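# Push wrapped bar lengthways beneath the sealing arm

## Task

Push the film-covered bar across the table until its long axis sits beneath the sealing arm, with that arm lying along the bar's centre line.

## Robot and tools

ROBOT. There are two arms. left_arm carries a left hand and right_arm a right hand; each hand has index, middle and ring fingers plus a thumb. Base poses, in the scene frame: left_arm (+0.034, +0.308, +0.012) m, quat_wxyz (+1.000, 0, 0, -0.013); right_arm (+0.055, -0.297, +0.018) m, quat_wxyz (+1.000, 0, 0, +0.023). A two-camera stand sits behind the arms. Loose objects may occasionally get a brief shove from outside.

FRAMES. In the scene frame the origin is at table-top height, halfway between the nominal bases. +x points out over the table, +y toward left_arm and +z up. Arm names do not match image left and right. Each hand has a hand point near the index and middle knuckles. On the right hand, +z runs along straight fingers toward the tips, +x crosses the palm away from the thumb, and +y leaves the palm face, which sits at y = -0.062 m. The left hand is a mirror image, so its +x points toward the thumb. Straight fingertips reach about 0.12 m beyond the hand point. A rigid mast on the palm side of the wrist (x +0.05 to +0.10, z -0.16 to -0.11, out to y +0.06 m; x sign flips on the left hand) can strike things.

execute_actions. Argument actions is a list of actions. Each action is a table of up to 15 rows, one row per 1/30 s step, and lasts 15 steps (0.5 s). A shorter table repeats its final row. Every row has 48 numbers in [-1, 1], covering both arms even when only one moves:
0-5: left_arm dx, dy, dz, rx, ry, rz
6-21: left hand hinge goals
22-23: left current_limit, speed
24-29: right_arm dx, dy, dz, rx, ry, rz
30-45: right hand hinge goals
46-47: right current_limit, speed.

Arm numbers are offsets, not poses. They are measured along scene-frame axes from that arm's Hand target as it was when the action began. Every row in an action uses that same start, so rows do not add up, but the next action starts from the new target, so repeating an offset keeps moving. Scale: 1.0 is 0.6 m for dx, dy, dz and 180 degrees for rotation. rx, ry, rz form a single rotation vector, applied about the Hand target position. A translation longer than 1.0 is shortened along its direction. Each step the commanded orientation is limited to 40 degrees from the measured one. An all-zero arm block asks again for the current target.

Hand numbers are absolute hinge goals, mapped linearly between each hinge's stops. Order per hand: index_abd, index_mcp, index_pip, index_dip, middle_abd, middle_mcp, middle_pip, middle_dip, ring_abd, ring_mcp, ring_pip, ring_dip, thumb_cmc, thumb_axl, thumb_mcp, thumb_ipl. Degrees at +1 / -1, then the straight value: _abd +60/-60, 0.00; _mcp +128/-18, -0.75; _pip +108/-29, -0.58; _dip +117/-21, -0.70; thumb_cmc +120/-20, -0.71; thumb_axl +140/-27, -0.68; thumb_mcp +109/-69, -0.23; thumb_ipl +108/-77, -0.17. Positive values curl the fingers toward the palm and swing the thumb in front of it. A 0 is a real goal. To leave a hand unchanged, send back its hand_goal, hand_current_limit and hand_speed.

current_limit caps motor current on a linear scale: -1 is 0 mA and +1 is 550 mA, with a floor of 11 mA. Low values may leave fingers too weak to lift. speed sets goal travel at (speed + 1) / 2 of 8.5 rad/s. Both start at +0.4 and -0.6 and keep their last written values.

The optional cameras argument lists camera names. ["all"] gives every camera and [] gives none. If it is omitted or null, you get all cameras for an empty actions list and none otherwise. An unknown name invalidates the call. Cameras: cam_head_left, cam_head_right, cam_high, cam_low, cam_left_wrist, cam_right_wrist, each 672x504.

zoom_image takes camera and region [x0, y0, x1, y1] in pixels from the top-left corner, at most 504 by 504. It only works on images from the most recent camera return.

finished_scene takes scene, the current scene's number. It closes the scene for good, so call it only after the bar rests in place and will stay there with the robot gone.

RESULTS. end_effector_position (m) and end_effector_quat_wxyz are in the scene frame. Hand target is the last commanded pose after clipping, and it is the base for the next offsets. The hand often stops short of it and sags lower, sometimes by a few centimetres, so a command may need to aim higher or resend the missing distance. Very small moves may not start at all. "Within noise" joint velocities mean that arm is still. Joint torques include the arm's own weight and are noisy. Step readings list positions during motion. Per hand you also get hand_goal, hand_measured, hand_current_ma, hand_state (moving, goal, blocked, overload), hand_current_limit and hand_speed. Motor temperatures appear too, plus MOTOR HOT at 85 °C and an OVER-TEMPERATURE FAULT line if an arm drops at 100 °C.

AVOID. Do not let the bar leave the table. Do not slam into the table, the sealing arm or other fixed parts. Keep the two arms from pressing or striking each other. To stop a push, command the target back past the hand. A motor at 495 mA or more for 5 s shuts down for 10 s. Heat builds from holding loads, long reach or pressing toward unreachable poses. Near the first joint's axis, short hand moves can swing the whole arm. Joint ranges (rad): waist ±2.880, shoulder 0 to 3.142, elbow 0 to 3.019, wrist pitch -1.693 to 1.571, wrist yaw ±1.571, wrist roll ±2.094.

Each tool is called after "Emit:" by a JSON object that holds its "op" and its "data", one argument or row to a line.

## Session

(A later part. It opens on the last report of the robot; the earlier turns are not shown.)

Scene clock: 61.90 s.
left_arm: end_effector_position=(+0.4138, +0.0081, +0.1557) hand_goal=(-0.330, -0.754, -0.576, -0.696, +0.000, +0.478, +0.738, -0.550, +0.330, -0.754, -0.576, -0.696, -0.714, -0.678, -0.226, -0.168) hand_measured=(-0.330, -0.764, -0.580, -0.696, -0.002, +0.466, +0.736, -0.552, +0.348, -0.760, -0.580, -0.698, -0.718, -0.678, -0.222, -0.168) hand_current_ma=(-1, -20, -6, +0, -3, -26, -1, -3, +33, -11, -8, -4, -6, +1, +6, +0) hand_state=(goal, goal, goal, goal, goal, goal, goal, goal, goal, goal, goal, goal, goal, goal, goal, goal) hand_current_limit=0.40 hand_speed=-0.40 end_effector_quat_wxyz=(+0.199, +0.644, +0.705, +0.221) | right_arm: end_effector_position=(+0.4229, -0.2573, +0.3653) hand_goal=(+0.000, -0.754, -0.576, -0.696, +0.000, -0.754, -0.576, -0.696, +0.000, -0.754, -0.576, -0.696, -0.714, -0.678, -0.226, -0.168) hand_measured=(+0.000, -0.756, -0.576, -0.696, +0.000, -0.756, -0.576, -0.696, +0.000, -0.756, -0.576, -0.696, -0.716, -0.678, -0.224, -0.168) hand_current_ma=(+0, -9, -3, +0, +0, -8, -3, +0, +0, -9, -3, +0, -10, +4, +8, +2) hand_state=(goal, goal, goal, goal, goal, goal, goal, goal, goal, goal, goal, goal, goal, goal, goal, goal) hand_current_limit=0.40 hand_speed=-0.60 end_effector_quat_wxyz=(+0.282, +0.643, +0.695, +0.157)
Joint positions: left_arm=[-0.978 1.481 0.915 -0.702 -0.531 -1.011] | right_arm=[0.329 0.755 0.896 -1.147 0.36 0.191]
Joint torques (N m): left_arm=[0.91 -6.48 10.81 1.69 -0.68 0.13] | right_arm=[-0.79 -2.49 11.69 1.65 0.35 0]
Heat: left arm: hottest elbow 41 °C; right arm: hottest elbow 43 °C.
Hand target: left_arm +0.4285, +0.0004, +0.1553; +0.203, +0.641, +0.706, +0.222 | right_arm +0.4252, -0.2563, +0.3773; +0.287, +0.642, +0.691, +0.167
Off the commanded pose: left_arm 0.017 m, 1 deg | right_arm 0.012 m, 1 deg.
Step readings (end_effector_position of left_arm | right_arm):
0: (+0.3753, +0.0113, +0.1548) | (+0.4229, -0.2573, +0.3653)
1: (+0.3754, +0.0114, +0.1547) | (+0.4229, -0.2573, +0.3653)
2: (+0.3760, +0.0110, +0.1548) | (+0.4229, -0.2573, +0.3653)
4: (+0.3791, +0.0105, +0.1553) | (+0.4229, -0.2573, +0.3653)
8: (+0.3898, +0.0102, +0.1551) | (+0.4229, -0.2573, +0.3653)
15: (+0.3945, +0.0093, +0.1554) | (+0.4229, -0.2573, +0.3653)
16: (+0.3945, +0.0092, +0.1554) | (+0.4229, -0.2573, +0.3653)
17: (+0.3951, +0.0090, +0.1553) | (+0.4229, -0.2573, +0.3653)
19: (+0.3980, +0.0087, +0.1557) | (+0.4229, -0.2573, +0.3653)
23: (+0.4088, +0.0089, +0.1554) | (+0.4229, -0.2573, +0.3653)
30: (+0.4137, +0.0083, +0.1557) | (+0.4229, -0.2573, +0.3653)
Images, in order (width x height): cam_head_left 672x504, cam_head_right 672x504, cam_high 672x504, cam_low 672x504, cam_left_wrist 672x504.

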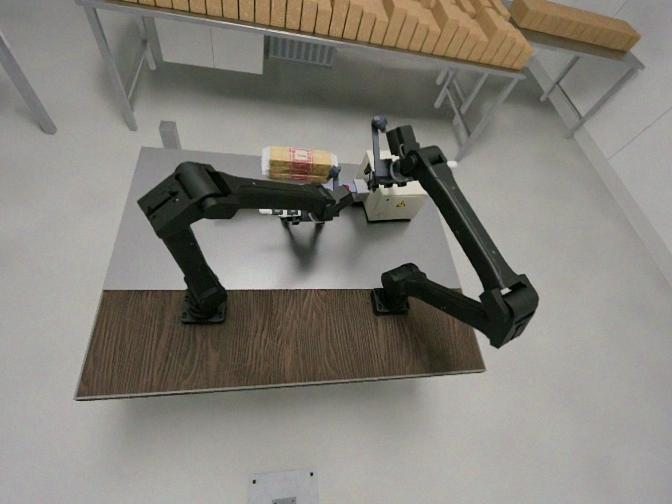

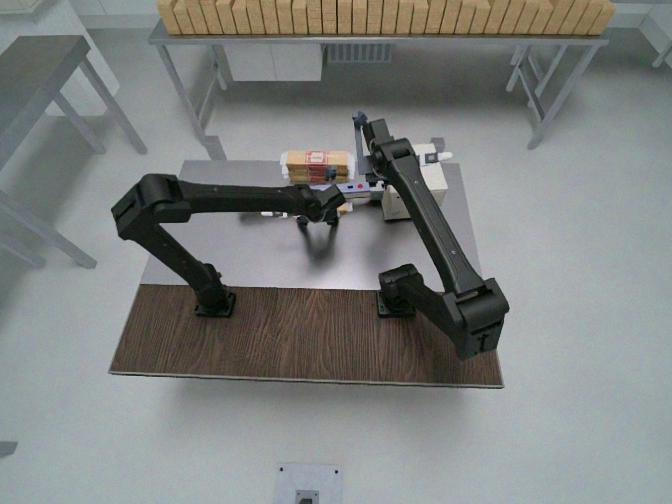

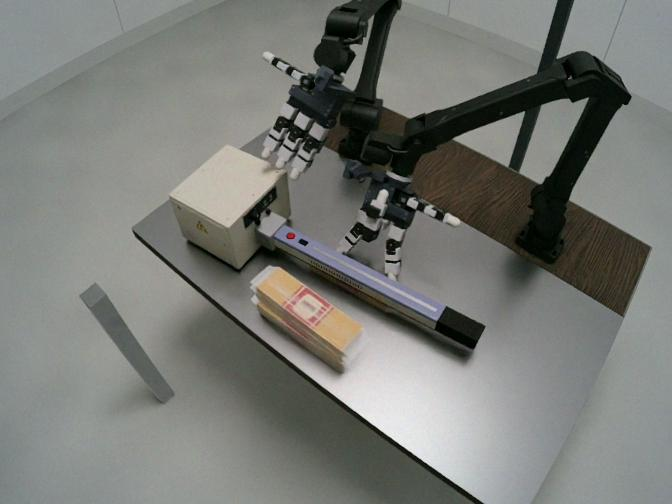

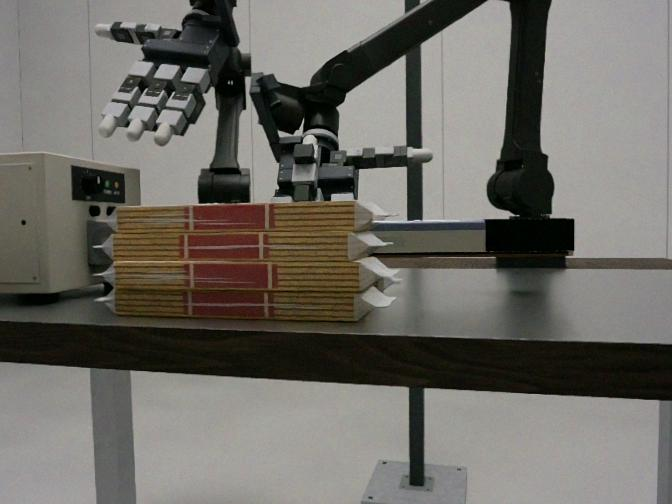

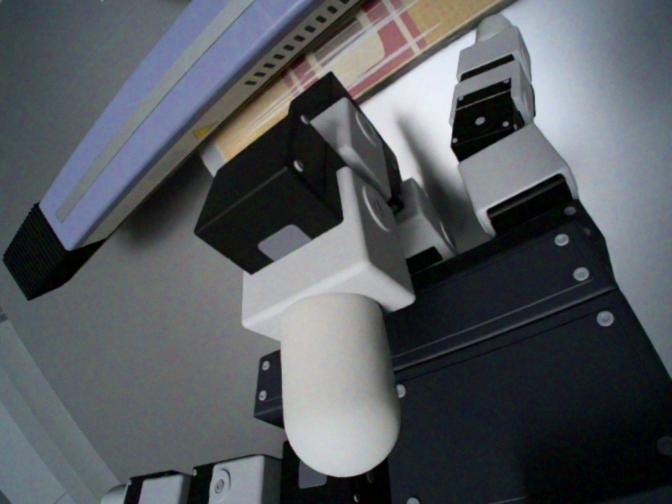

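Emit:
{"op": "execute_actions", "data": {
  "actions": [
    [[0.0167,0,0,0,0,0,-0.33,-0.754,-0.576,-0.696,0,0.479,0.738,-0.55,0.33,-0.754,-0.576,-0.696,-0.714,-0.678,-0.226,-0.168,0.4,-0.4,0,0,0,0,0,0,0,-0.754,-0.576,-0.696,0,-0.754,-0.576,-0.696,0,-0.754,-0.576,-0.696,-0.714,-0.678,-0.226,-0.168,0.4,-0.6]]
  ],
  "cameras": ["cam_head_right","cam_high","cam_left_wrist","cam_right_wrist"]
}}

Emit:
{"op": "zoom_image", "data": {
  "camera": "cam_high",
  "region": [250, 180, 450, 330]
}}

Emit:
{"op": "zoom_image", "data": {
  "camera": "cam_head_right",
  "region": [300, 170, 400, 230]
}}

Scene clock: 64.40 s.
left_arm: end_effector_position=(+0.4227, +0.0072, +0.1561) hand_goal=(-0.330, -0.754, -0.576, -0.696, +0.000, +0.478, +0.738, -0.550, +0.330, -0.754, -0.576, -0.696, -0.714, -0.678, -0.226, -0.168) hand_measured=(-0.330, -0.764, -0.580, -0.696, -0.002, +0.466, +0.736, -0.552, +0.348, -0.760, -0.582, -0.700, -0.718, -0.678, -0.222, -0.168) hand_current_ma=(-1, -20, -6, +0, -3, -26, -1, -3, +33, -12, -8, -4, -6, +1, +6, +0) hand_state=(goal, goal, goal, goal, goal, goal, goal, goal, goal, goal, goal, goal, goal, goal, goal, goal) hand_current_limit=0.40 hand_speed=-0.40 end_effector_quat_wxyz=(+0.199, +0.645, +0.704, +0.220) | right_arm: end_effector_position=(+0.4229, -0.2573, +0.3653) hand_goal=(+0.000, -0.754, -0.576, -0.696, +0.000, -0.754, -0.576, -0.696, +0.000, -0.754, -0.576, -0.696, -0.714, -0.678, -0.226, -0.168) hand_measured=(+0.000, -0.756, -0.576, -0.696, +0.000, -0.756, -0.576, -0.696, +0.000, -0.756, -0.576, -0.696, -0.716, -0.678, -0.224, -0.168) hand_current_ma=(+0, -9, -3, +0, +0, -8, -3, +0, +0, -9, -3, +0, -10, +4, +8, +2) hand_state=(goal, goal, goal, goal, goal, goal, goal, goal, goal, goal, goal, goal, goal, goal, goal, goal) hand_current_limit=0.40 hand_speed=-0.60 end_effector_quat_wxyz=(+0.282, +0.643, +0.695, +0.157)
Joint positions: left_arm=[-0.96 1.491 0.928 -0.693 -0.524 -0.989] | right_arm=[0.329 0.755 0.896 -1.147 0.36 0.191]
Joint torques (N m): left_arm=[1.08 -6.42 10.85 1.78 -0.7 0.18] | right_arm=[-0.62 -3.72 11.48 1.55 0.35 -0.01]
Heat: left arm: hottest elbow 41 °C; right arm: hottest elbow 43 °C.
Hand target: left_arm +0.4385, +0.0005, +0.1554; +0.203, +0.641, +0.706, +0.222 | right_arm +0.4252, -0.2563, +0.3773; +0.287, +0.642, +0.691, +0.167
Off the commanded pose: left_arm 0.017 m, 1 deg | right_arm 0.012 m, 1 deg.
Step readings (end_effector_position of left_arm | right_arm):
0: (+0.4138, +0.0081, +0.1557) | (+0.4229, -0.2573, +0.3653)
1: (+0.4138, +0.0081, +0.1557) | (+0.4229, -0.2573, +0.3653)
2: (+0.4141, +0.0080, +0.1556) | (+0.4229, -0.2573, +0.3653)
4: (+0.4154, +0.0079, +0.1559) | (+0.4229, -0.2573, +0.3653)
8: (+0.4203, +0.0076, +0.1559) | (+0.4229, -0.2573, +0.3653)
15: (+0.4227, +0.0073, +0.1561) | (+0.4229, -0.2573, +0.3653)
Images, in order (width x height): cam_head_right 672x504, cam_high 672x504, cam_left_wrist 672x504, cam_right_wrist 672x504.

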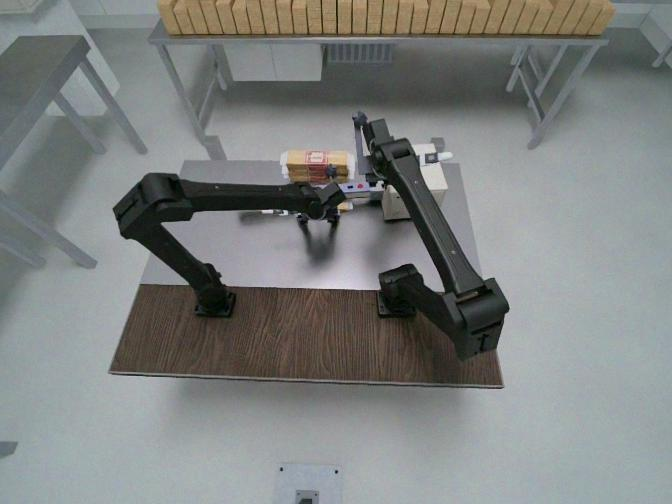

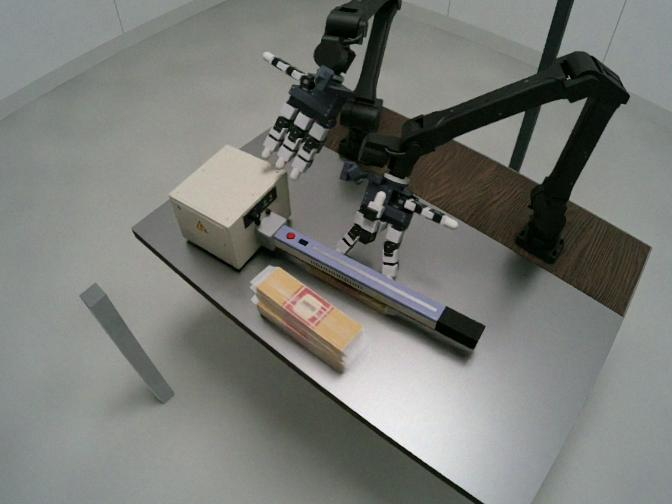

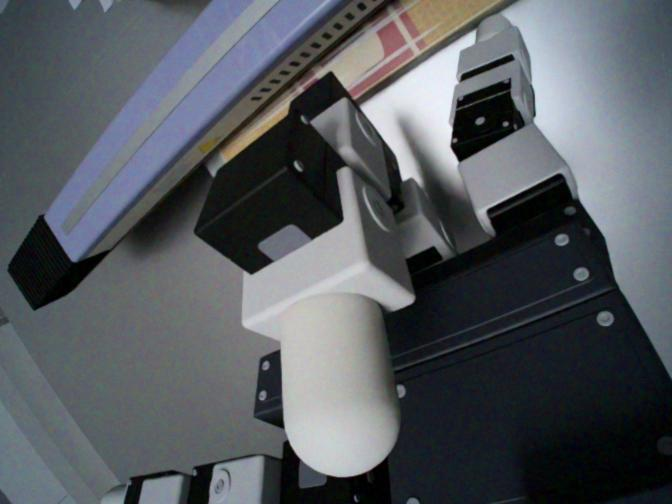

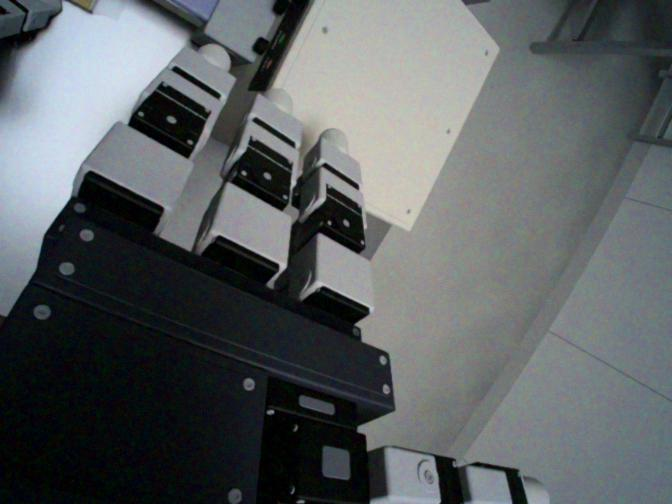

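Scaled by 2.520 from the camera's 672x504 image, which has a finer 960x720 frame.

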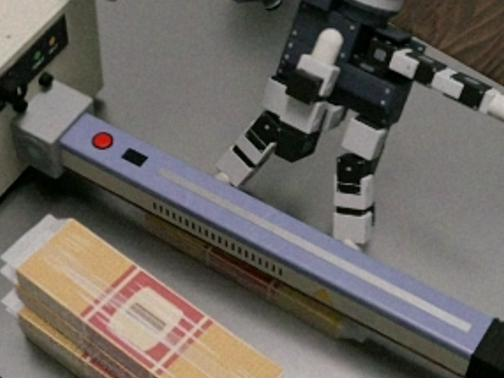

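Scaled by 5.040 from the camera's 672x504 image, which has a finer 960x720 frame.

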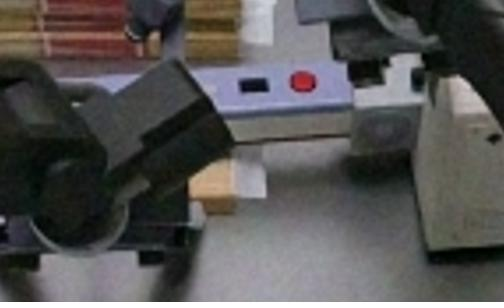

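Emit:
{"op": "execute_actions", "data": {
  "actions": [
    [[-0.13,0,0.02,0,0,0,-0.33,-0.754,-0.576,-0.696,0,0.479,0.738,-0.55,0.33,-0.754,-0.576,-0.696,-0.714,-0.678,-0.226,-0.168,0.4,-0.4,0,0,0,0,0,0,0,-0.754,-0.576,-0.696,0,-0.754,-0.576,-0.696,0,-0.754,-0.576,-0.696,-0.714,-0.678,-0.226,-0.168,0.4,-0.6]],
    [[0,0.1,0.15,0,0,0,-0.33,-0.754,-0.576,-0.696,0,0.479,0.738,-0.55,0.33,-0.754,-0.576,-0.696,-0.714,-0.678,-0.226,-0.168,0.4,-0.4,0,0,0,0,0,0,0,-0.754,-0.576,-0.696,0,-0.754,-0.576,-0.696,0,-0.754,-0.576,-0.696,-0.714,-0.678,-0.226,-0.168,0.4,-0.6]],
    [[0,0.1,0.15,0,0,0,-0.33,-0.754,-0.576,-0.696,0,0.479,0.738,-0.55,0.33,-0.754,-0.576,-0.696,-0.714,-0.678,-0.226,-0.168,0.4,-0.4,0,0,0,0,0,0,0,-0.754,-0.576,-0.696,0,-0.754,-0.576,-0.696,0,-0.754,-0.576,-0.696,-0.714,-0.678,-0.226,-0.168,0.4,-0.6]]
  ],
  "cameras": ["cam_head_left","cam_head_right","cam_high","cam_left_wrist"]
}}

Emit:
{"op": "zoom_image", "data": {
  "camera": "cam_head_right",
  "region": [220, 160, 400, 240]
}}

Emit:
{"op": "zoom_image", "data": {
  "camera": "cam_high",
  "region": [260, 200, 440, 330]
}}

Emit:
{"op": "zoom_image", "data": {
  "camera": "cam_head_left",
  "region": [200, 160, 380, 240]
}}

Scene clock: 73.57 s.
left_arm: end_effector_position=(+0.3552, +0.1243, +0.3288) hand_goal=(-0.330, -0.754, -0.576, -0.696, +0.000, +0.478, +0.738, -0.550, +0.330, -0.754, -0.576, -0.696, -0.714, -0.678, -0.226, -0.168) hand_measured=(-0.330, -0.760, -0.580, -0.696, -0.002, +0.466, +0.736, -0.552, +0.332, -0.758, -0.574, -0.694, -0.718, -0.678, -0.222, -0.168) hand_current_ma=(+0, -11, -5, +0, -3, -24, -1, -3, +1, -6, +1, +2, -6, +1, +6, +0) hand_state=(goal, goal, goal, goal, goal, goal, goal, goal, goal, goal, goal, goal, goal, goal, goal, goal) hand_current_limit=0.40 hand_speed=-0.40 end_effector_quat_wxyz=(+0.193, +0.643, +0.706, +0.224) | right_arm: end_effector_position=(+0.4229, -0.2573, +0.3653) hand_goal=(+0.000, -0.754, -0.576, -0.696, +0.000, -0.754, -0.576, -0.696, +0.000, -0.754, -0.576, -0.696, -0.714, -0.678, -0.226, -0.168) hand_measured=(+0.000, -0.756, -0.576, -0.696, +0.000, -0.756, -0.576, -0.696, +0.000, -0.756, -0.576, -0.696, -0.716, -0.678, -0.224, -0.168) hand_current_ma=(+0, -9, -3, +0, +0, -8, -3, +0, +0, -9, -3, +0, -10, +4, +8, +2) hand_state=(goal, goal, goal, goal, goal, goal, goal, goal, goal, goal, goal, goal, goal, goal, goal, goal) hand_current_limit=0.40 hand_speed=-0.60 end_effector_quat_wxyz=(+0.282, +0.643, +0.695, +0.157)
Joint positions: left_arm=[-0.933 0.984 0.981 -1.256 -0.522 -0.969] | right_arm=[0.329 0.755 0.896 -1.147 0.36 0.191]
Joint torques (N m): left_arm=[0.03 -3.08 13.3 0.44 -0.61 0.14] | right_arm=[-1.26 -3.43 11.67 1.35 0.33 -0.06]
Heat: left arm: hottest elbow 42 °C; right arm: hottest elbow 44 °C.
Hand target: left_arm +0.3605, +0.1205, +0.3472; +0.202, +0.641, +0.706, +0.222 | right_arm +0.4252, -0.2563, +0.3773; +0.287, +0.642, +0.691, +0.167
Off the commanded pose: left_arm 0.020 m, 1 deg | right_arm 0.012 m, 1 deg.
Step readings (end_effector_position of left_arm | right_arm):
0: (+0.4227, +0.0072, +0.1561) | (+0.4229, -0.2573, +0.3653)
1: (+0.4226, +0.0071, +0.1561) | (+0.4229, -0.2573, +0.3653)
2: (+0.4211, +0.0061, +0.1569) | (+0.4229, -0.2573, +0.3653)
4: (+0.4138, +0.0057, +0.1579) | (+0.4229, -0.2573, +0.3653)
8: (+0.3826, -0.0015, +0.1576) | (+0.4229, -0.2573, +0.3653)
15: (+0.3628, -0.0048, +0.1613) | (+0.4229, -0.2573, +0.3653)
16: (+0.3625, -0.0039, +0.1615) | (+0.4229, -0.2573, +0.3653)
17: (+0.3619, -0.0004, +0.1634) | (+0.4229, -0.2573, +0.3653)
19: (+0.3601, +0.0129, +0.1737) | (+0.4229, -0.2573, +0.3653)
23: (+0.3619, +0.0475, +0.2218) | (+0.4229, -0.2573, +0.3653)
30: (+0.3564, +0.0684, +0.2500) | (+0.4229, -0.2573, +0.3653)
31: (+0.3560, +0.0689, +0.2487) | (+0.4229, -0.2573, +0.3653)
32: (+0.3556, +0.0721, +0.2481) | (+0.4229, -0.2573, +0.3653)
34: (+0.3538, +0.0847, +0.2527) | (+0.4229, -0.2573, +0.3653)
38: (+0.3542, +0.1203, +0.2905) | (+0.4229, -0.2573, +0.3653)
45: (+0.3541, +0.1278, +0.3366) | (+0.4229, -0.2573, +0.3653)
Images, in order (width x height): cam_head_left 672x504, cam_head_right 672x504, cam_high 672x504, cam_left_wrist 672x504.

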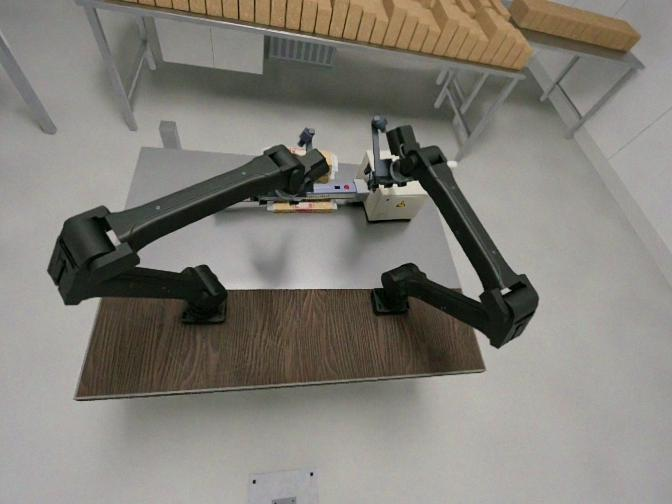

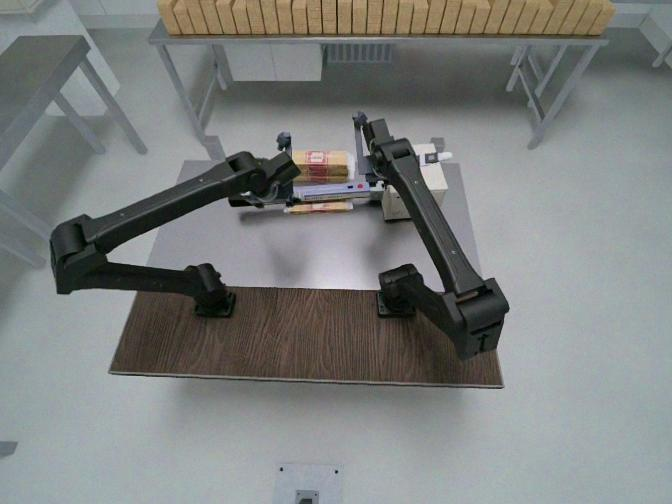

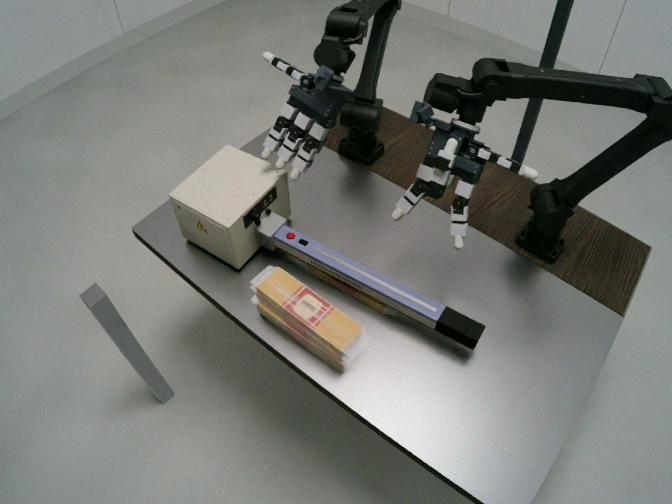

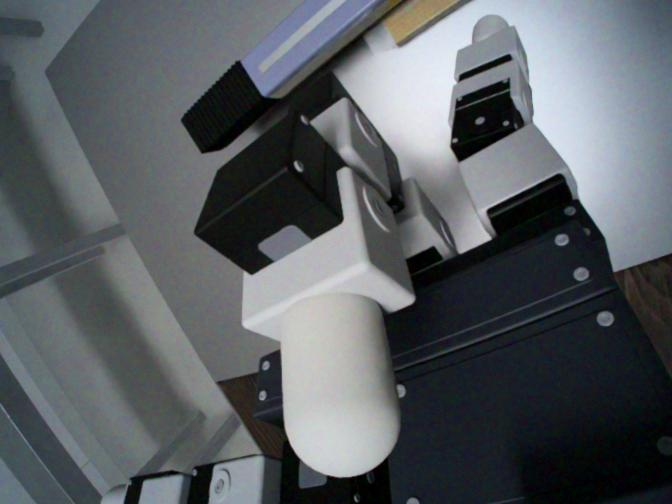

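Scaled by 2.800 from the camera's 672x504 image, which has a finer 960x720 frame.

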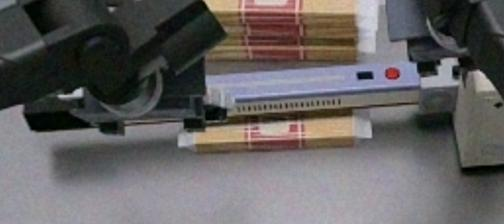

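Scaled by 2.800 from the camera's 672x504 image, which has a finer 960x720 frame.

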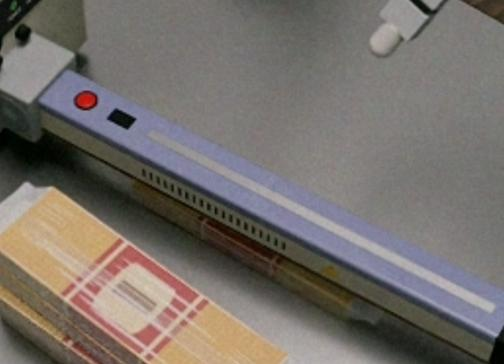

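Scaled by 2.800 from the camera's 672x504 image, which has a finer 960x720 frame.

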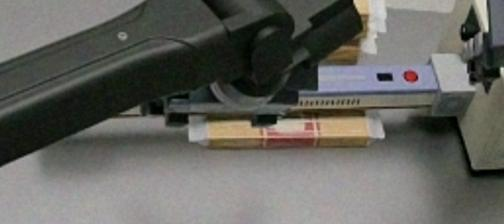

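Emit:
{"op": "zoom_image", "data": {
  "camera": "cam_head_right",
  "region": [275, 170, 385, 225]
}}

Emit:
{"op": "zoom_image", "data": {
  "camera": "cam_head_left",
  "region": [260, 170, 370, 225]
}}

Emit:
{"op": "zoom_image", "data": {
  "camera": "cam_high",
  "region": [290, 240, 410, 320]
}}

Scaled by 4.582 from the camera's 672x504 image, which has a finer 960x720 frame.

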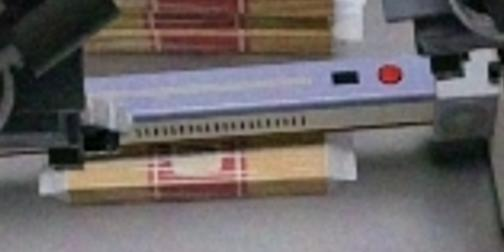

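Scaled by 4.582 from the camera's 672x504 image, which has a finer 960x720 frame.

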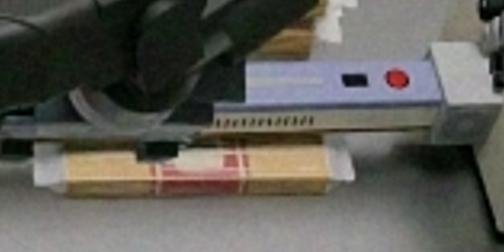

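Scaled by 4.200 from the camera's 672x504 image, which has a finer 960x720 frame.

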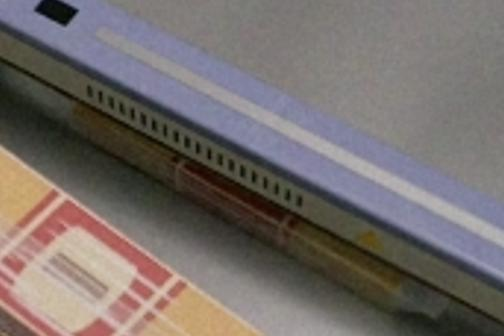

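Emit:
{"op": "execute_actions", "data": {
  "actions": [
    [[0.02,-0.1,-0.16,0,0,0.0111,-0.33,-0.754,-0.576,-0.696,0,0.479,0.738,-0.55,0.33,-0.754,-0.576,-0.696,-0.714,-0.678,-0.226,-0.168,0.4,-0.4,0,0,0,0,0,0,0,-0.754,-0.576,-0.696,0,-0.754,-0.576,-0.696,0,-0.754,-0.576,-0.696,-0.714,-0.678,-0.226,-0.168,0.4,-0.6]],
    [[0.02,-0.1,-0.158,0,0,0,-0.33,-0.754,-0.576,-0.696,0,0.479,0.738,-0.55,0.33,-0.754,-0.576,-0.696,-0.714,-0.678,-0.226,-0.168,0.4,-0.4,0,0,0,0,0,0,0,-0.754,-0.576,-0.696,0,-0.754,-0.576,-0.696,0,-0.754,-0.576,-0.696,-0.714,-0.678,-0.226,-0.168,0.4,-0.6]],
    [[0.05,0,0,0,0,0,-0.33,-0.754,-0.576,-0.696,0,0.479,0.738,-0.55,0.33,-0.754,-0.576,-0.696,-0.714,-0.678,-0.226,-0.168,0.4,-0.4,0,0,0,0,0,0,0,-0.754,-0.576,-0.696,0,-0.754,-0.576,-0.696,0,-0.754,-0.576,-0.696,-0.714,-0.678,-0.226,-0.168,0.4,-0.6]]
  ]
}}

Scene clock: 79.33 s.
left_arm: end_effector_position=(+0.4015, +0.0113, +0.1555) hand_goal=(-0.330, -0.754, -0.576, -0.696, +0.000, +0.478, +0.738, -0.550, +0.330, -0.754, -0.576, -0.696, -0.714, -0.678, -0.226, -0.168) hand_measured=(-0.330, -0.760, -0.580, -0.696, -0.002, +0.466, +0.738, -0.552, +0.342, -0.754, -0.576, -0.696, -0.720, -0.678, -0.222, -0.168) hand_current_ma=(+0, -12, -5, +0, -3, -24, -1, -3, +20, +1, +0, +0, -9, +1, +8, +0) hand_state=(goal, goal, goal, goal, goal, goal, goal, goal, goal, goal, goal, goal, goal, goal, goal, goal) hand_current_limit=0.40 hand_speed=-0.40 end_effector_quat_wxyz=(+0.193, +0.631, +0.716, +0.227) | right_arm: end_effector_position=(+0.4229, -0.2573, +0.3653) hand_goal=(+0.000, -0.754, -0.576, -0.696, +0.000, -0.754, -0.576, -0.696, +0.000, -0.754, -0.576, -0.696, -0.714, -0.678, -0.226, -0.168) hand_measured=(+0.000, -0.756, -0.576, -0.696, +0.000, -0.756, -0.576, -0.696, +0.000, -0.756, -0.576, -0.696, -0.716, -0.678, -0.224, -0.168) hand_current_ma=(+0, -9, -3, +0, +0, -8, -3, +0, +0, -9, -3, +0, -10, +4, +8, +2) hand_state=(goal, goal, goal, goal, goal, goal, goal, goal, goal, goal, goal, goal, goal, goal, goal, goal) hand_current_limit=0.40 hand_speed=-0.60 end_effector_quat_wxyz=(+0.282, +0.643, +0.695, +0.157)
Joint positions: left_arm=[-1.006 1.483 0.918 -0.748 -0.554 -1.086] | right_arm=[0.329 0.755 0.896 -1.147 0.36 0.191]
Joint torques (N m): left_arm=[0.38 -6.53 10.88 1.59 -0.59 0.14] | right_arm=[-1.44 -3.72 11.74 1.69 0.41 -0.08]
Heat: left arm: hottest elbow 43 °C; right arm: hottest elbow 45 °C.
Hand target: left_arm +0.4145, +0.0006, +0.1564; +0.199, +0.628, +0.717, +0.226 | right_arm +0.4252, -0.2563, +0.3773; +0.287, +0.642, +0.691, +0.167
Off the commanded pose: left_arm 0.017 m, 1 deg | right_arm 0.012 m, 1 deg.
Step readings (end_effector_position of left_arm | right_arm):
0: (+0.3552, +0.1243, +0.3288) | (+0.4229, -0.2573, +0.3653)
1: (+0.3553, +0.1242, +0.3285) | (+0.4229, -0.2573, +0.3653)
2: (+0.3561, +0.1225, +0.3277) | (+0.4229, -0.2573, +0.3653)
4: (+0.3595, +0.1111, +0.3207) | (+0.4229, -0.2573, +0.3653)
8: (+0.3607, +0.0785, +0.2737) | (+0.4229, -0.2573, +0.3653)
15: (+0.3665, +0.0642, +0.2370) | (+0.4229, -0.2573, +0.3653)
16: (+0.3669, +0.0639, +0.2374) | (+0.4229, -0.2573, +0.3653)
17: (+0.3681, +0.0606, +0.2368) | (+0.4229, -0.2573, +0.3653)
19: (+0.3725, +0.0487, +0.2298) | (+0.4229, -0.2573, +0.3653)
23: (+0.3751, +0.0190, +0.1846) | (+0.4229, -0.2573, +0.3653)
30: (+0.3755, +0.0079, +0.1570) | (+0.4229, -0.2573, +0.3653)
31: (+0.3762, +0.0079, +0.1568) | (+0.4229, -0.2573, +0.3653)
32: (+0.3776, +0.0080, +0.1564) | (+0.4229, -0.2573, +0.3653)
34: (+0.3820, +0.0087, +0.1557) | (+0.4229, -0.2573, +0.3653)
38: (+0.3956, +0.0121, +0.1552) | (+0.4229, -0.2573, +0.3653)
45: (+0.4014, +0.0116, +0.1554) | (+0.4229, -0.2573, +0.3653)

Emit:
{"op": "execute_actions", "data": {
  "actions": [
    [[0.033,-0.005,0.006,0,0,0,-0.33,-0.754,-0.576,-0.696,0,0.479,0.738,-0.55,0.33,-0.754,-0.576,-0.696,-0.714,-0.678,-0.226,-0.168,0.4,-0.4,0,0,0,0,0,0,0,-0.754,-0.576,-0.696,0,-0.754,-0.576,-0.696,0,-0.754,-0.576,-0.696,-0.714,-0.678,-0.226,-0.168,0.4,-0.6]],
    [[0.033,0,0,0,0,0,-0.33,-0.754,-0.576,-0.696,0,0.479,0.738,-0.55,0.33,-0.754,-0.576,-0.696,-0.714,-0.678,-0.226,-0.168,0.4,-0.4,0,0,0,0,0,0,0,-0.754,-0.576,-0.696,0,-0.754,-0.576,-0.696,0,-0.754,-0.576,-0.696,-0.714,-0.678,-0.226,-0.168,0.4,-0.6]]
  ],
  "cameras": ["cam_head_right","cam_high","cam_left_wrist"]
}}

Emit:
{"op": "zoom_image", "data": {
  "camera": "cam_high",
  "region": [270, 220, 430, 330]
}}

Emit:
{"op": "zoom_image", "data": {
  "camera": "cam_head_right",
  "region": [275, 170, 385, 225]
}}

Scene clock: 81.73 s.
left_arm: end_effector_position=(+0.4384, +0.0070, +0.1575) hand_goal=(-0.330, -0.754, -0.576, -0.696, +0.000, +0.478, +0.738, -0.550, +0.330, -0.754, -0.576, -0.696, -0.714, -0.678, -0.226, -0.168) hand_measured=(-0.330, -0.762, -0.580, -0.696, -0.002, +0.466, +0.738, -0.552, +0.340, -0.760, -0.580, -0.698, -0.720, -0.678, -0.222, -0.168) hand_current_ma=(+0, -15, -6, -1, -3, -24, -1, -3, +16, -11, -6, -2, -9, +1, +8, +0) hand_state=(goal, goal, goal, goal, goal, goal, goal, goal, goal, goal, goal, goal, goal, goal, goal, goal) hand_current_limit=0.40 hand_speed=-0.40 end_effector_quat_wxyz=(+0.190, +0.633, +0.716, +0.226) | right_arm: end_effector_position=(+0.4229, -0.2573, +0.3653) hand_goal=(+0.000, -0.754, -0.576, -0.696, +0.000, -0.754, -0.576, -0.696, +0.000, -0.754, -0.576, -0.696, -0.714, -0.678, -0.226, -0.168) hand_measured=(+0.000, -0.756, -0.576, -0.696, +0.000, -0.756, -0.576, -0.696, +0.000, -0.756, -0.576, -0.696, -0.716, -0.678, -0.224, -0.168) hand_current_ma=(+0, -9, -3, +0, +0, -8, -3, +0, +0, -9, -3, +0, -10, +4, +8, +2) hand_state=(goal, goal, goal, goal, goal, goal, goal, goal, goal, goal, goal, goal, goal, goal, goal, goal) hand_current_limit=0.40 hand_speed=-0.60 end_effector_quat_wxyz=(+0.282, +0.643, +0.695, +0.157)
Joint positions: left_arm=[-0.935 1.531 0.979 -0.723 -0.53 -1.004] | right_arm=[0.329 0.755 0.896 -1.147 0.36 0.191]
Joint torques (N m): left_arm=[0.62 -7.41 11.28 1.76 -0.66 0.19] | right_arm=[-1.08 -3.25 11.79 1.59 0.31 -0.07]
Heat: left arm: hottest elbow 43 °C; right arm: hottest elbow 45 °C.
Hand target: left_arm +0.4540, -0.0025, +0.1601; +0.199, +0.629, +0.717, +0.226 | right_arm +0.4252, -0.2563, +0.3773; +0.287, +0.642, +0.691, +0.167
Off the commanded pose: left_arm 0.018 m, 1 deg | right_arm 0.012 m, 1 deg.
Step readings (end_effector_position of left_arm | right_arm):
0: (+0.4016, +0.0111, +0.1556) | (+0.4229, -0.2573, +0.3653)
1: (+0.4016, +0.0111, +0.1555) | (+0.4229, -0.2573, +0.3653)
2: (+0.4022, +0.0107, +0.1558) | (+0.4229, -0.2573, +0.3653)
4: (+0.4055, +0.0096, +0.1562) | (+0.4229, -0.2573, +0.3653)
8: (+0.4166, +0.0090, +0.1564) | (+0.4229, -0.2573, +0.3653)
15: (+0.4198, +0.0082, +0.1569) | (+0.4229, -0.2573, +0.3653)
16: (+0.4200, +0.0082, +0.1571) | (+0.4229, -0.2573, +0.3653)
17: (+0.4206, +0.0078, +0.1571) | (+0.4229, -0.2573, +0.3653)
19: (+0.4237, +0.0073, +0.1577) | (+0.4229, -0.2573, +0.3653)
23: (+0.4340, +0.0075, +0.1572) | (+0.4229, -0.2573, +0.3653)
30: (+0.4384, +0.0071, +0.1575) | (+0.4229, -0.2573, +0.3653)
Images, in order (width x height): cam_head_right 672x504, cam_high 672x504, cam_left_wrist 672x504.

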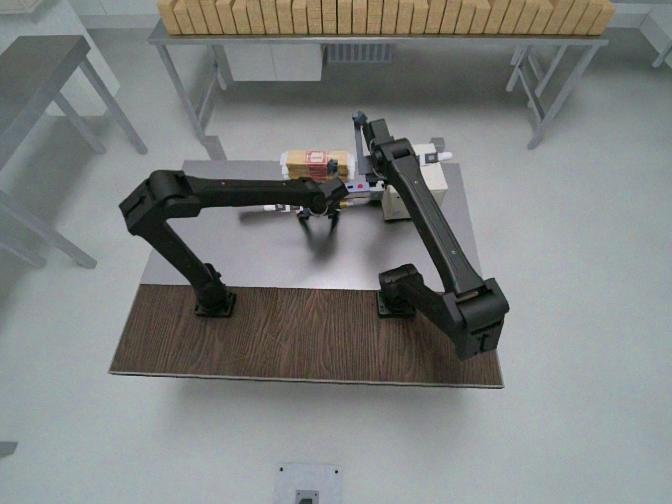

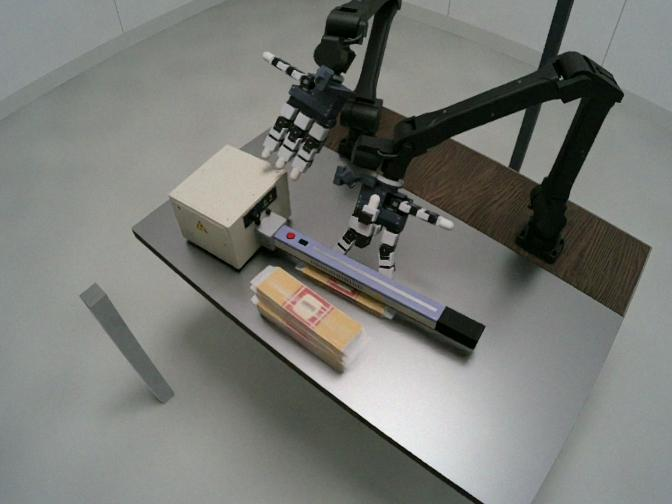

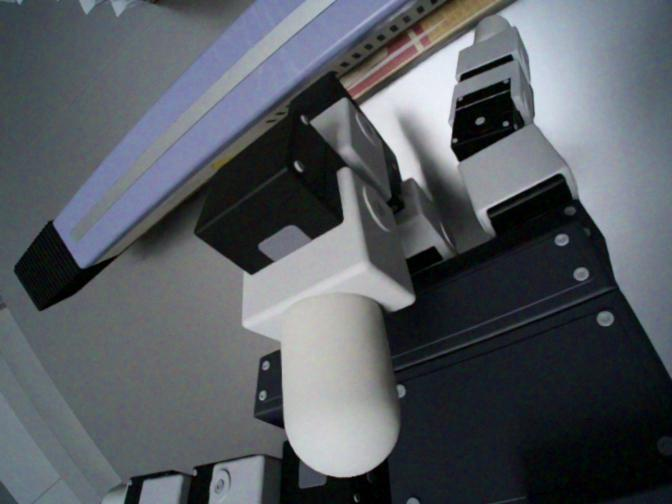

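Scaled by 3.150 from the camera's 672x504 image, which has a finer 960x720 frame.

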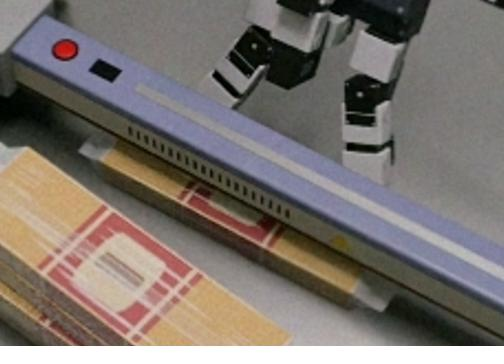

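Scaled by 4.582 from the camera's 672x504 image, which has a finer 960x720 frame.

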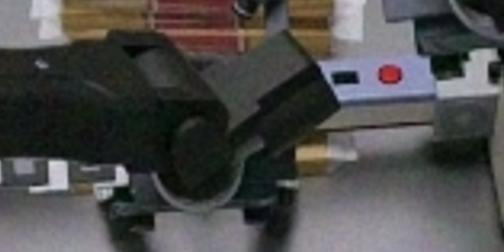

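Emit:
{"op": "execute_actions", "data": {
  "actions": [
    [[-0.13,0,0.02,0,0,0,-0.33,-0.754,-0.576,-0.696,0,0.479,0.738,-0.55,0.33,-0.754,-0.576,-0.696,-0.714,-0.678,-0.226,-0.168,0.4,-0.4,0,0,0,0,0,0,0,-0.754,-0.576,-0.696,0,-0.754,-0.576,-0.696,0,-0.754,-0.576,-0.696,-0.714,-0.678,-0.226,-0.168,0.4,-0.6]],
    [[-0.05,0.1,0.15,0,0,0,-0.33,-0.754,-0.576,-0.696,0,0.479,0.738,-0.55,0.33,-0.754,-0.576,-0.696,-0.714,-0.678,-0.226,-0.168,0.4,-0.4,0,0,0,0,0,0,0,-0.754,-0.576,-0.696,0,-0.754,-0.576,-0.696,0,-0.754,-0.576,-0.696,-0.714,-0.678,-0.226,-0.168,0.4,-0.6]],
    [[-0.05,0.2,0.1,0,0,0,-0.33,-0.754,-0.576,-0.696,0,0.479,0.738,-0.55,0.33,-0.754,-0.576,-0.696,-0.714,-0.678,-0.226,-0.168,0.4,-0.4,0,0,0,0,0,0,0,-0.754,-0.576,-0.696,0,-0.754,-0.576,-0.696,0,-0.754,-0.576,-0.696,-0.714,-0.678,-0.226,-0.168,0.4,-0.6]],
    [[-0.05,0.2,0,0,0,0,-0.33,-0.754,-0.576,-0.696,0,0.479,0.738,-0.55,0.33,-0.754,-0.576,-0.696,-0.714,-0.678,-0.226,-0.168,0.4,-0.4,0,0,0,0,0,0,0,-0.754,-0.576,-0.696,0,-0.754,-0.576,-0.696,0,-0.754,-0.576,-0.696,-0.714,-0.678,-0.226,-0.168,0.4,-0.6]]
  ],
  "cameras": ["cam_head_left","cam_head_right","cam_high","cam_left_wrist"]
}}

Emit:
{"op": "zoom_image", "data": {
  "camera": "cam_head_right",
  "region": [275, 170, 385, 225]
}}

Emit:
{"op": "zoom_image", "data": {
  "camera": "cam_head_left",
  "region": [260, 170, 370, 225]
}}

Emit:
{"op": "zoom_image", "data": {
  "camera": "cam_high",
  "region": [270, 220, 430, 330]
}}

Scene clock: 87.17 s.
left_arm: end_effector_position=(+0.2847, +0.2964, +0.3189) hand_goal=(-0.330, -0.754, -0.576, -0.696, +0.000, +0.478, +0.738, -0.550, +0.330, -0.754, -0.576, -0.696, -0.714, -0.678, -0.226, -0.168) hand_measured=(-0.330, -0.760, -0.580, -0.696, -0.002, +0.468, +0.738, -0.552, +0.330, -0.758, -0.576, -0.696, -0.720, -0.678, -0.222, -0.168) hand_current_ma=(+1, -10, -5, -1, -2, -22, -1, -3, +0, -7, +0, -1, -9, +1, +8, +0) hand_state=(goal, goal, goal, goal, goal, goal, goal, goal, goal, goal, goal, goal, goal, goal, goal, goal) hand_current_limit=0.40 hand_speed=-0.40 end_effector_quat_wxyz=(+0.197, +0.623, +0.722, +0.229) | right_arm: end_effector_position=(+0.4229, -0.2573, +0.3653) hand_goal=(+0.000, -0.754, -0.576, -0.696, +0.000, -0.754, -0.576, -0.696, +0.000, -0.754, -0.576, -0.696, -0.714, -0.678, -0.226, -0.168) hand_measured=(+0.000, -0.756, -0.576, -0.696, +0.000, -0.756, -0.576, -0.696, +0.000, -0.756, -0.576, -0.696, -0.716, -0.678, -0.224, -0.168) hand_current_ma=(+0, -9, -3, +0, +0, -8, -3, +0, +0, -9, -3, +0, -10, +4, +8, +2) hand_state=(goal, goal, goal, goal, goal, goal, goal, goal, goal, goal, goal, goal, goal, goal, goal, goal) hand_current_limit=0.40 hand_speed=-0.60 end_effector_quat_wxyz=(+0.282, +0.643, +0.695, +0.157)
Joint positions: left_arm=[-0.565 0.432 0.738 -1.398 -0.399 -0.64] | right_arm=[0.329 0.755 0.896 -1.147 0.36 0.191]
Joint torques (N m): left_arm=[0.15 2.43 9.85 1.47 -0.43 0.13] | right_arm=[-0.15 -3.31 11.81 1.63 0.38 -0.04]
Heat: left arm: hottest elbow 43 °C; right arm: hottest elbow 45 °C.
Hand target: left_arm +0.2860, +0.2975, +0.3221; +0.199, +0.629, +0.717, +0.226 | right_arm +0.4252, -0.2563, +0.3773; +0.287, +0.642, +0.691, +0.167
Off the commanded pose: left_arm 0.004 m, 1 deg | right_arm 0.012 m, 1 deg.
Step readings (end_effector_position of left_arm | right_arm):
0: (+0.4384, +0.0069, +0.1575) | (+0.4229, -0.2573, +0.3653)
1: (+0.4385, +0.0070, +0.1575) | (+0.4229, -0.2573, +0.3653)
2: (+0.4368, +0.0055, +0.1582) | (+0.4229, -0.2573, +0.3653)
4: (+0.4298, +0.0047, +0.1596) | (+0.4229, -0.2573, +0.3653)
8: (+0.3978, -0.0035, +0.1596) | (+0.4229, -0.2573, +0.3653)
15: (+0.3779, -0.0081, +0.1657) | (+0.4229, -0.2573, +0.3653)
16: (+0.3775, -0.0071, +0.1661) | (+0.4229, -0.2573, +0.3653)
17: (+0.3759, -0.0038, +0.1680) | (+0.4229, -0.2573, +0.3653)
19: (+0.3698, +0.0095, +0.1778) | (+0.4229, -0.2573, +0.3653)
23: (+0.3571, +0.0394, +0.2244) | (+0.4229, -0.2573, +0.3653)
30: (+0.3461, +0.0623, +0.2581) | (+0.4229, -0.2573, +0.3653)
31: (+0.3456, +0.0632, +0.2572) | (+0.4229, -0.2573, +0.3653)
32: (+0.3448, +0.0673, +0.2566) | (+0.4229, -0.2573, +0.3653)
34: (+0.3407, +0.0856, +0.2596) | (+0.4229, -0.2573, +0.3653)
38: (+0.3293, +0.1466, +0.2903) | (+0.4229, -0.2573, +0.3653)
45: (+0.3140, +0.1798, +0.3198) | (+0.4229, -0.2573, +0.3653)
46: (+0.3137, +0.1804, +0.3194) | (+0.4229, -0.2573, +0.3653)
47: (+0.3132, +0.1831, +0.3158) | (+0.4229, -0.2573, +0.3653)
49: (+0.3105, +0.2041, +0.3089) | (+0.4229, -0.2573, +0.3653)
53: (+0.2922, +0.2675, +0.3075) | (+0.4229, -0.2573, +0.3653)
60: (+0.2811, +0.2985, +0.3206) | (+0.4229, -0.2573, +0.3653)
Images, in order (width x height): cam_head_left 672x504, cam_head_right 672x504, cam_high 672x504, cam_left_wrist 672x504.

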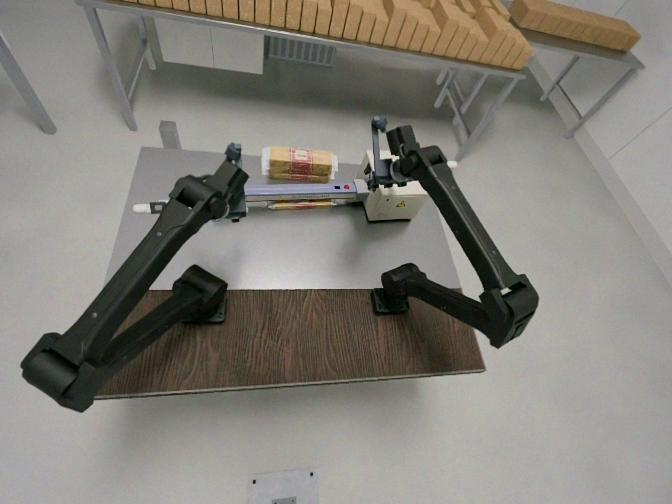

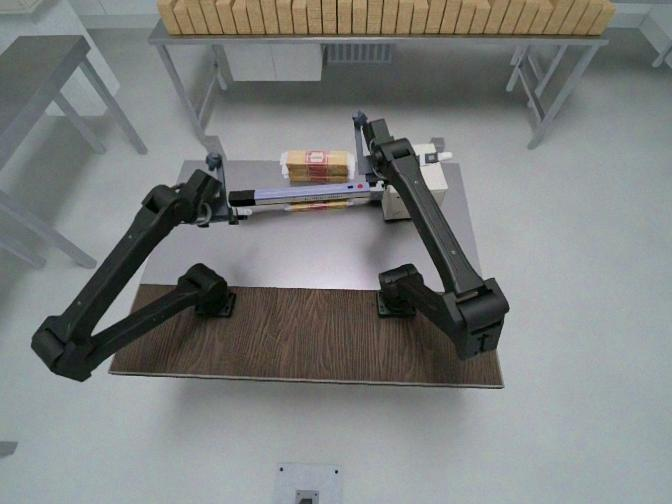

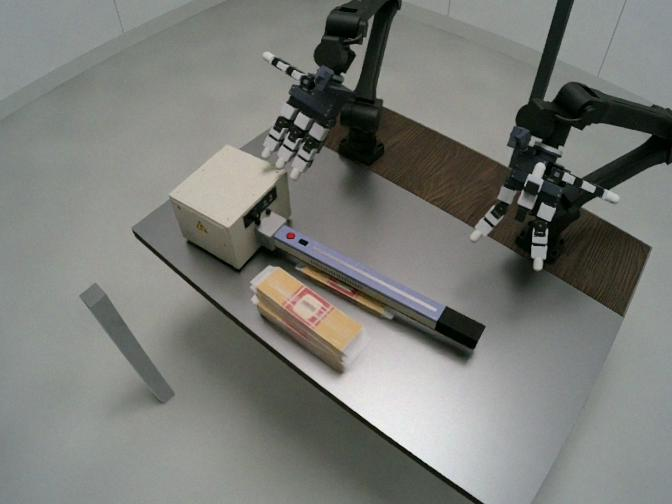

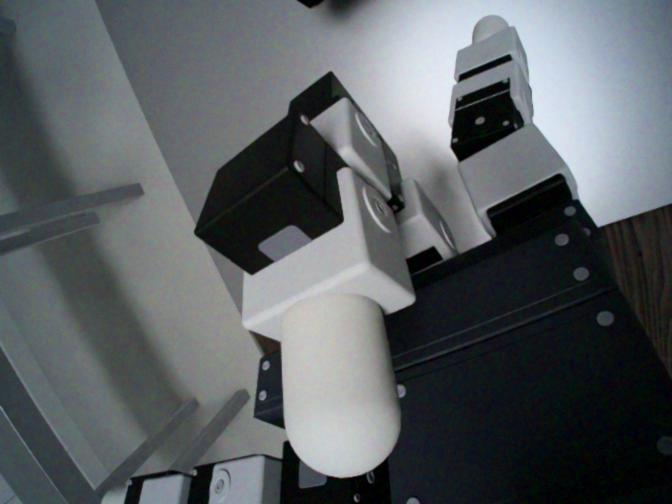

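Scaled by 4.582 from the camera's 672x504 image, which has a finer 960x720 frame.

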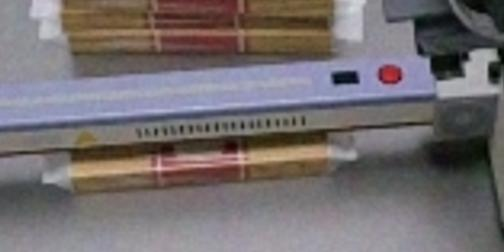

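Scaled by 4.582 from the camera's 672x504 image, which has a finer 960x720 frame.

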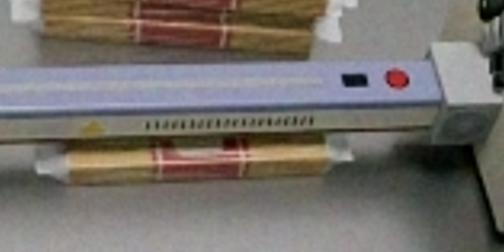

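Scaled by 3.150 from the camera's 672x504 image, which has a finer 960x720 frame.

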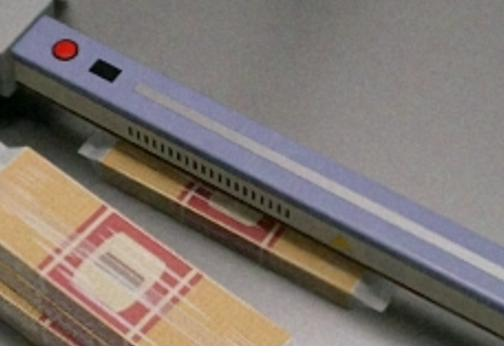

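Emit:
{"op": "finished_scene", "data": {
  "scene": 1
}}

The scene is finished: the task was done.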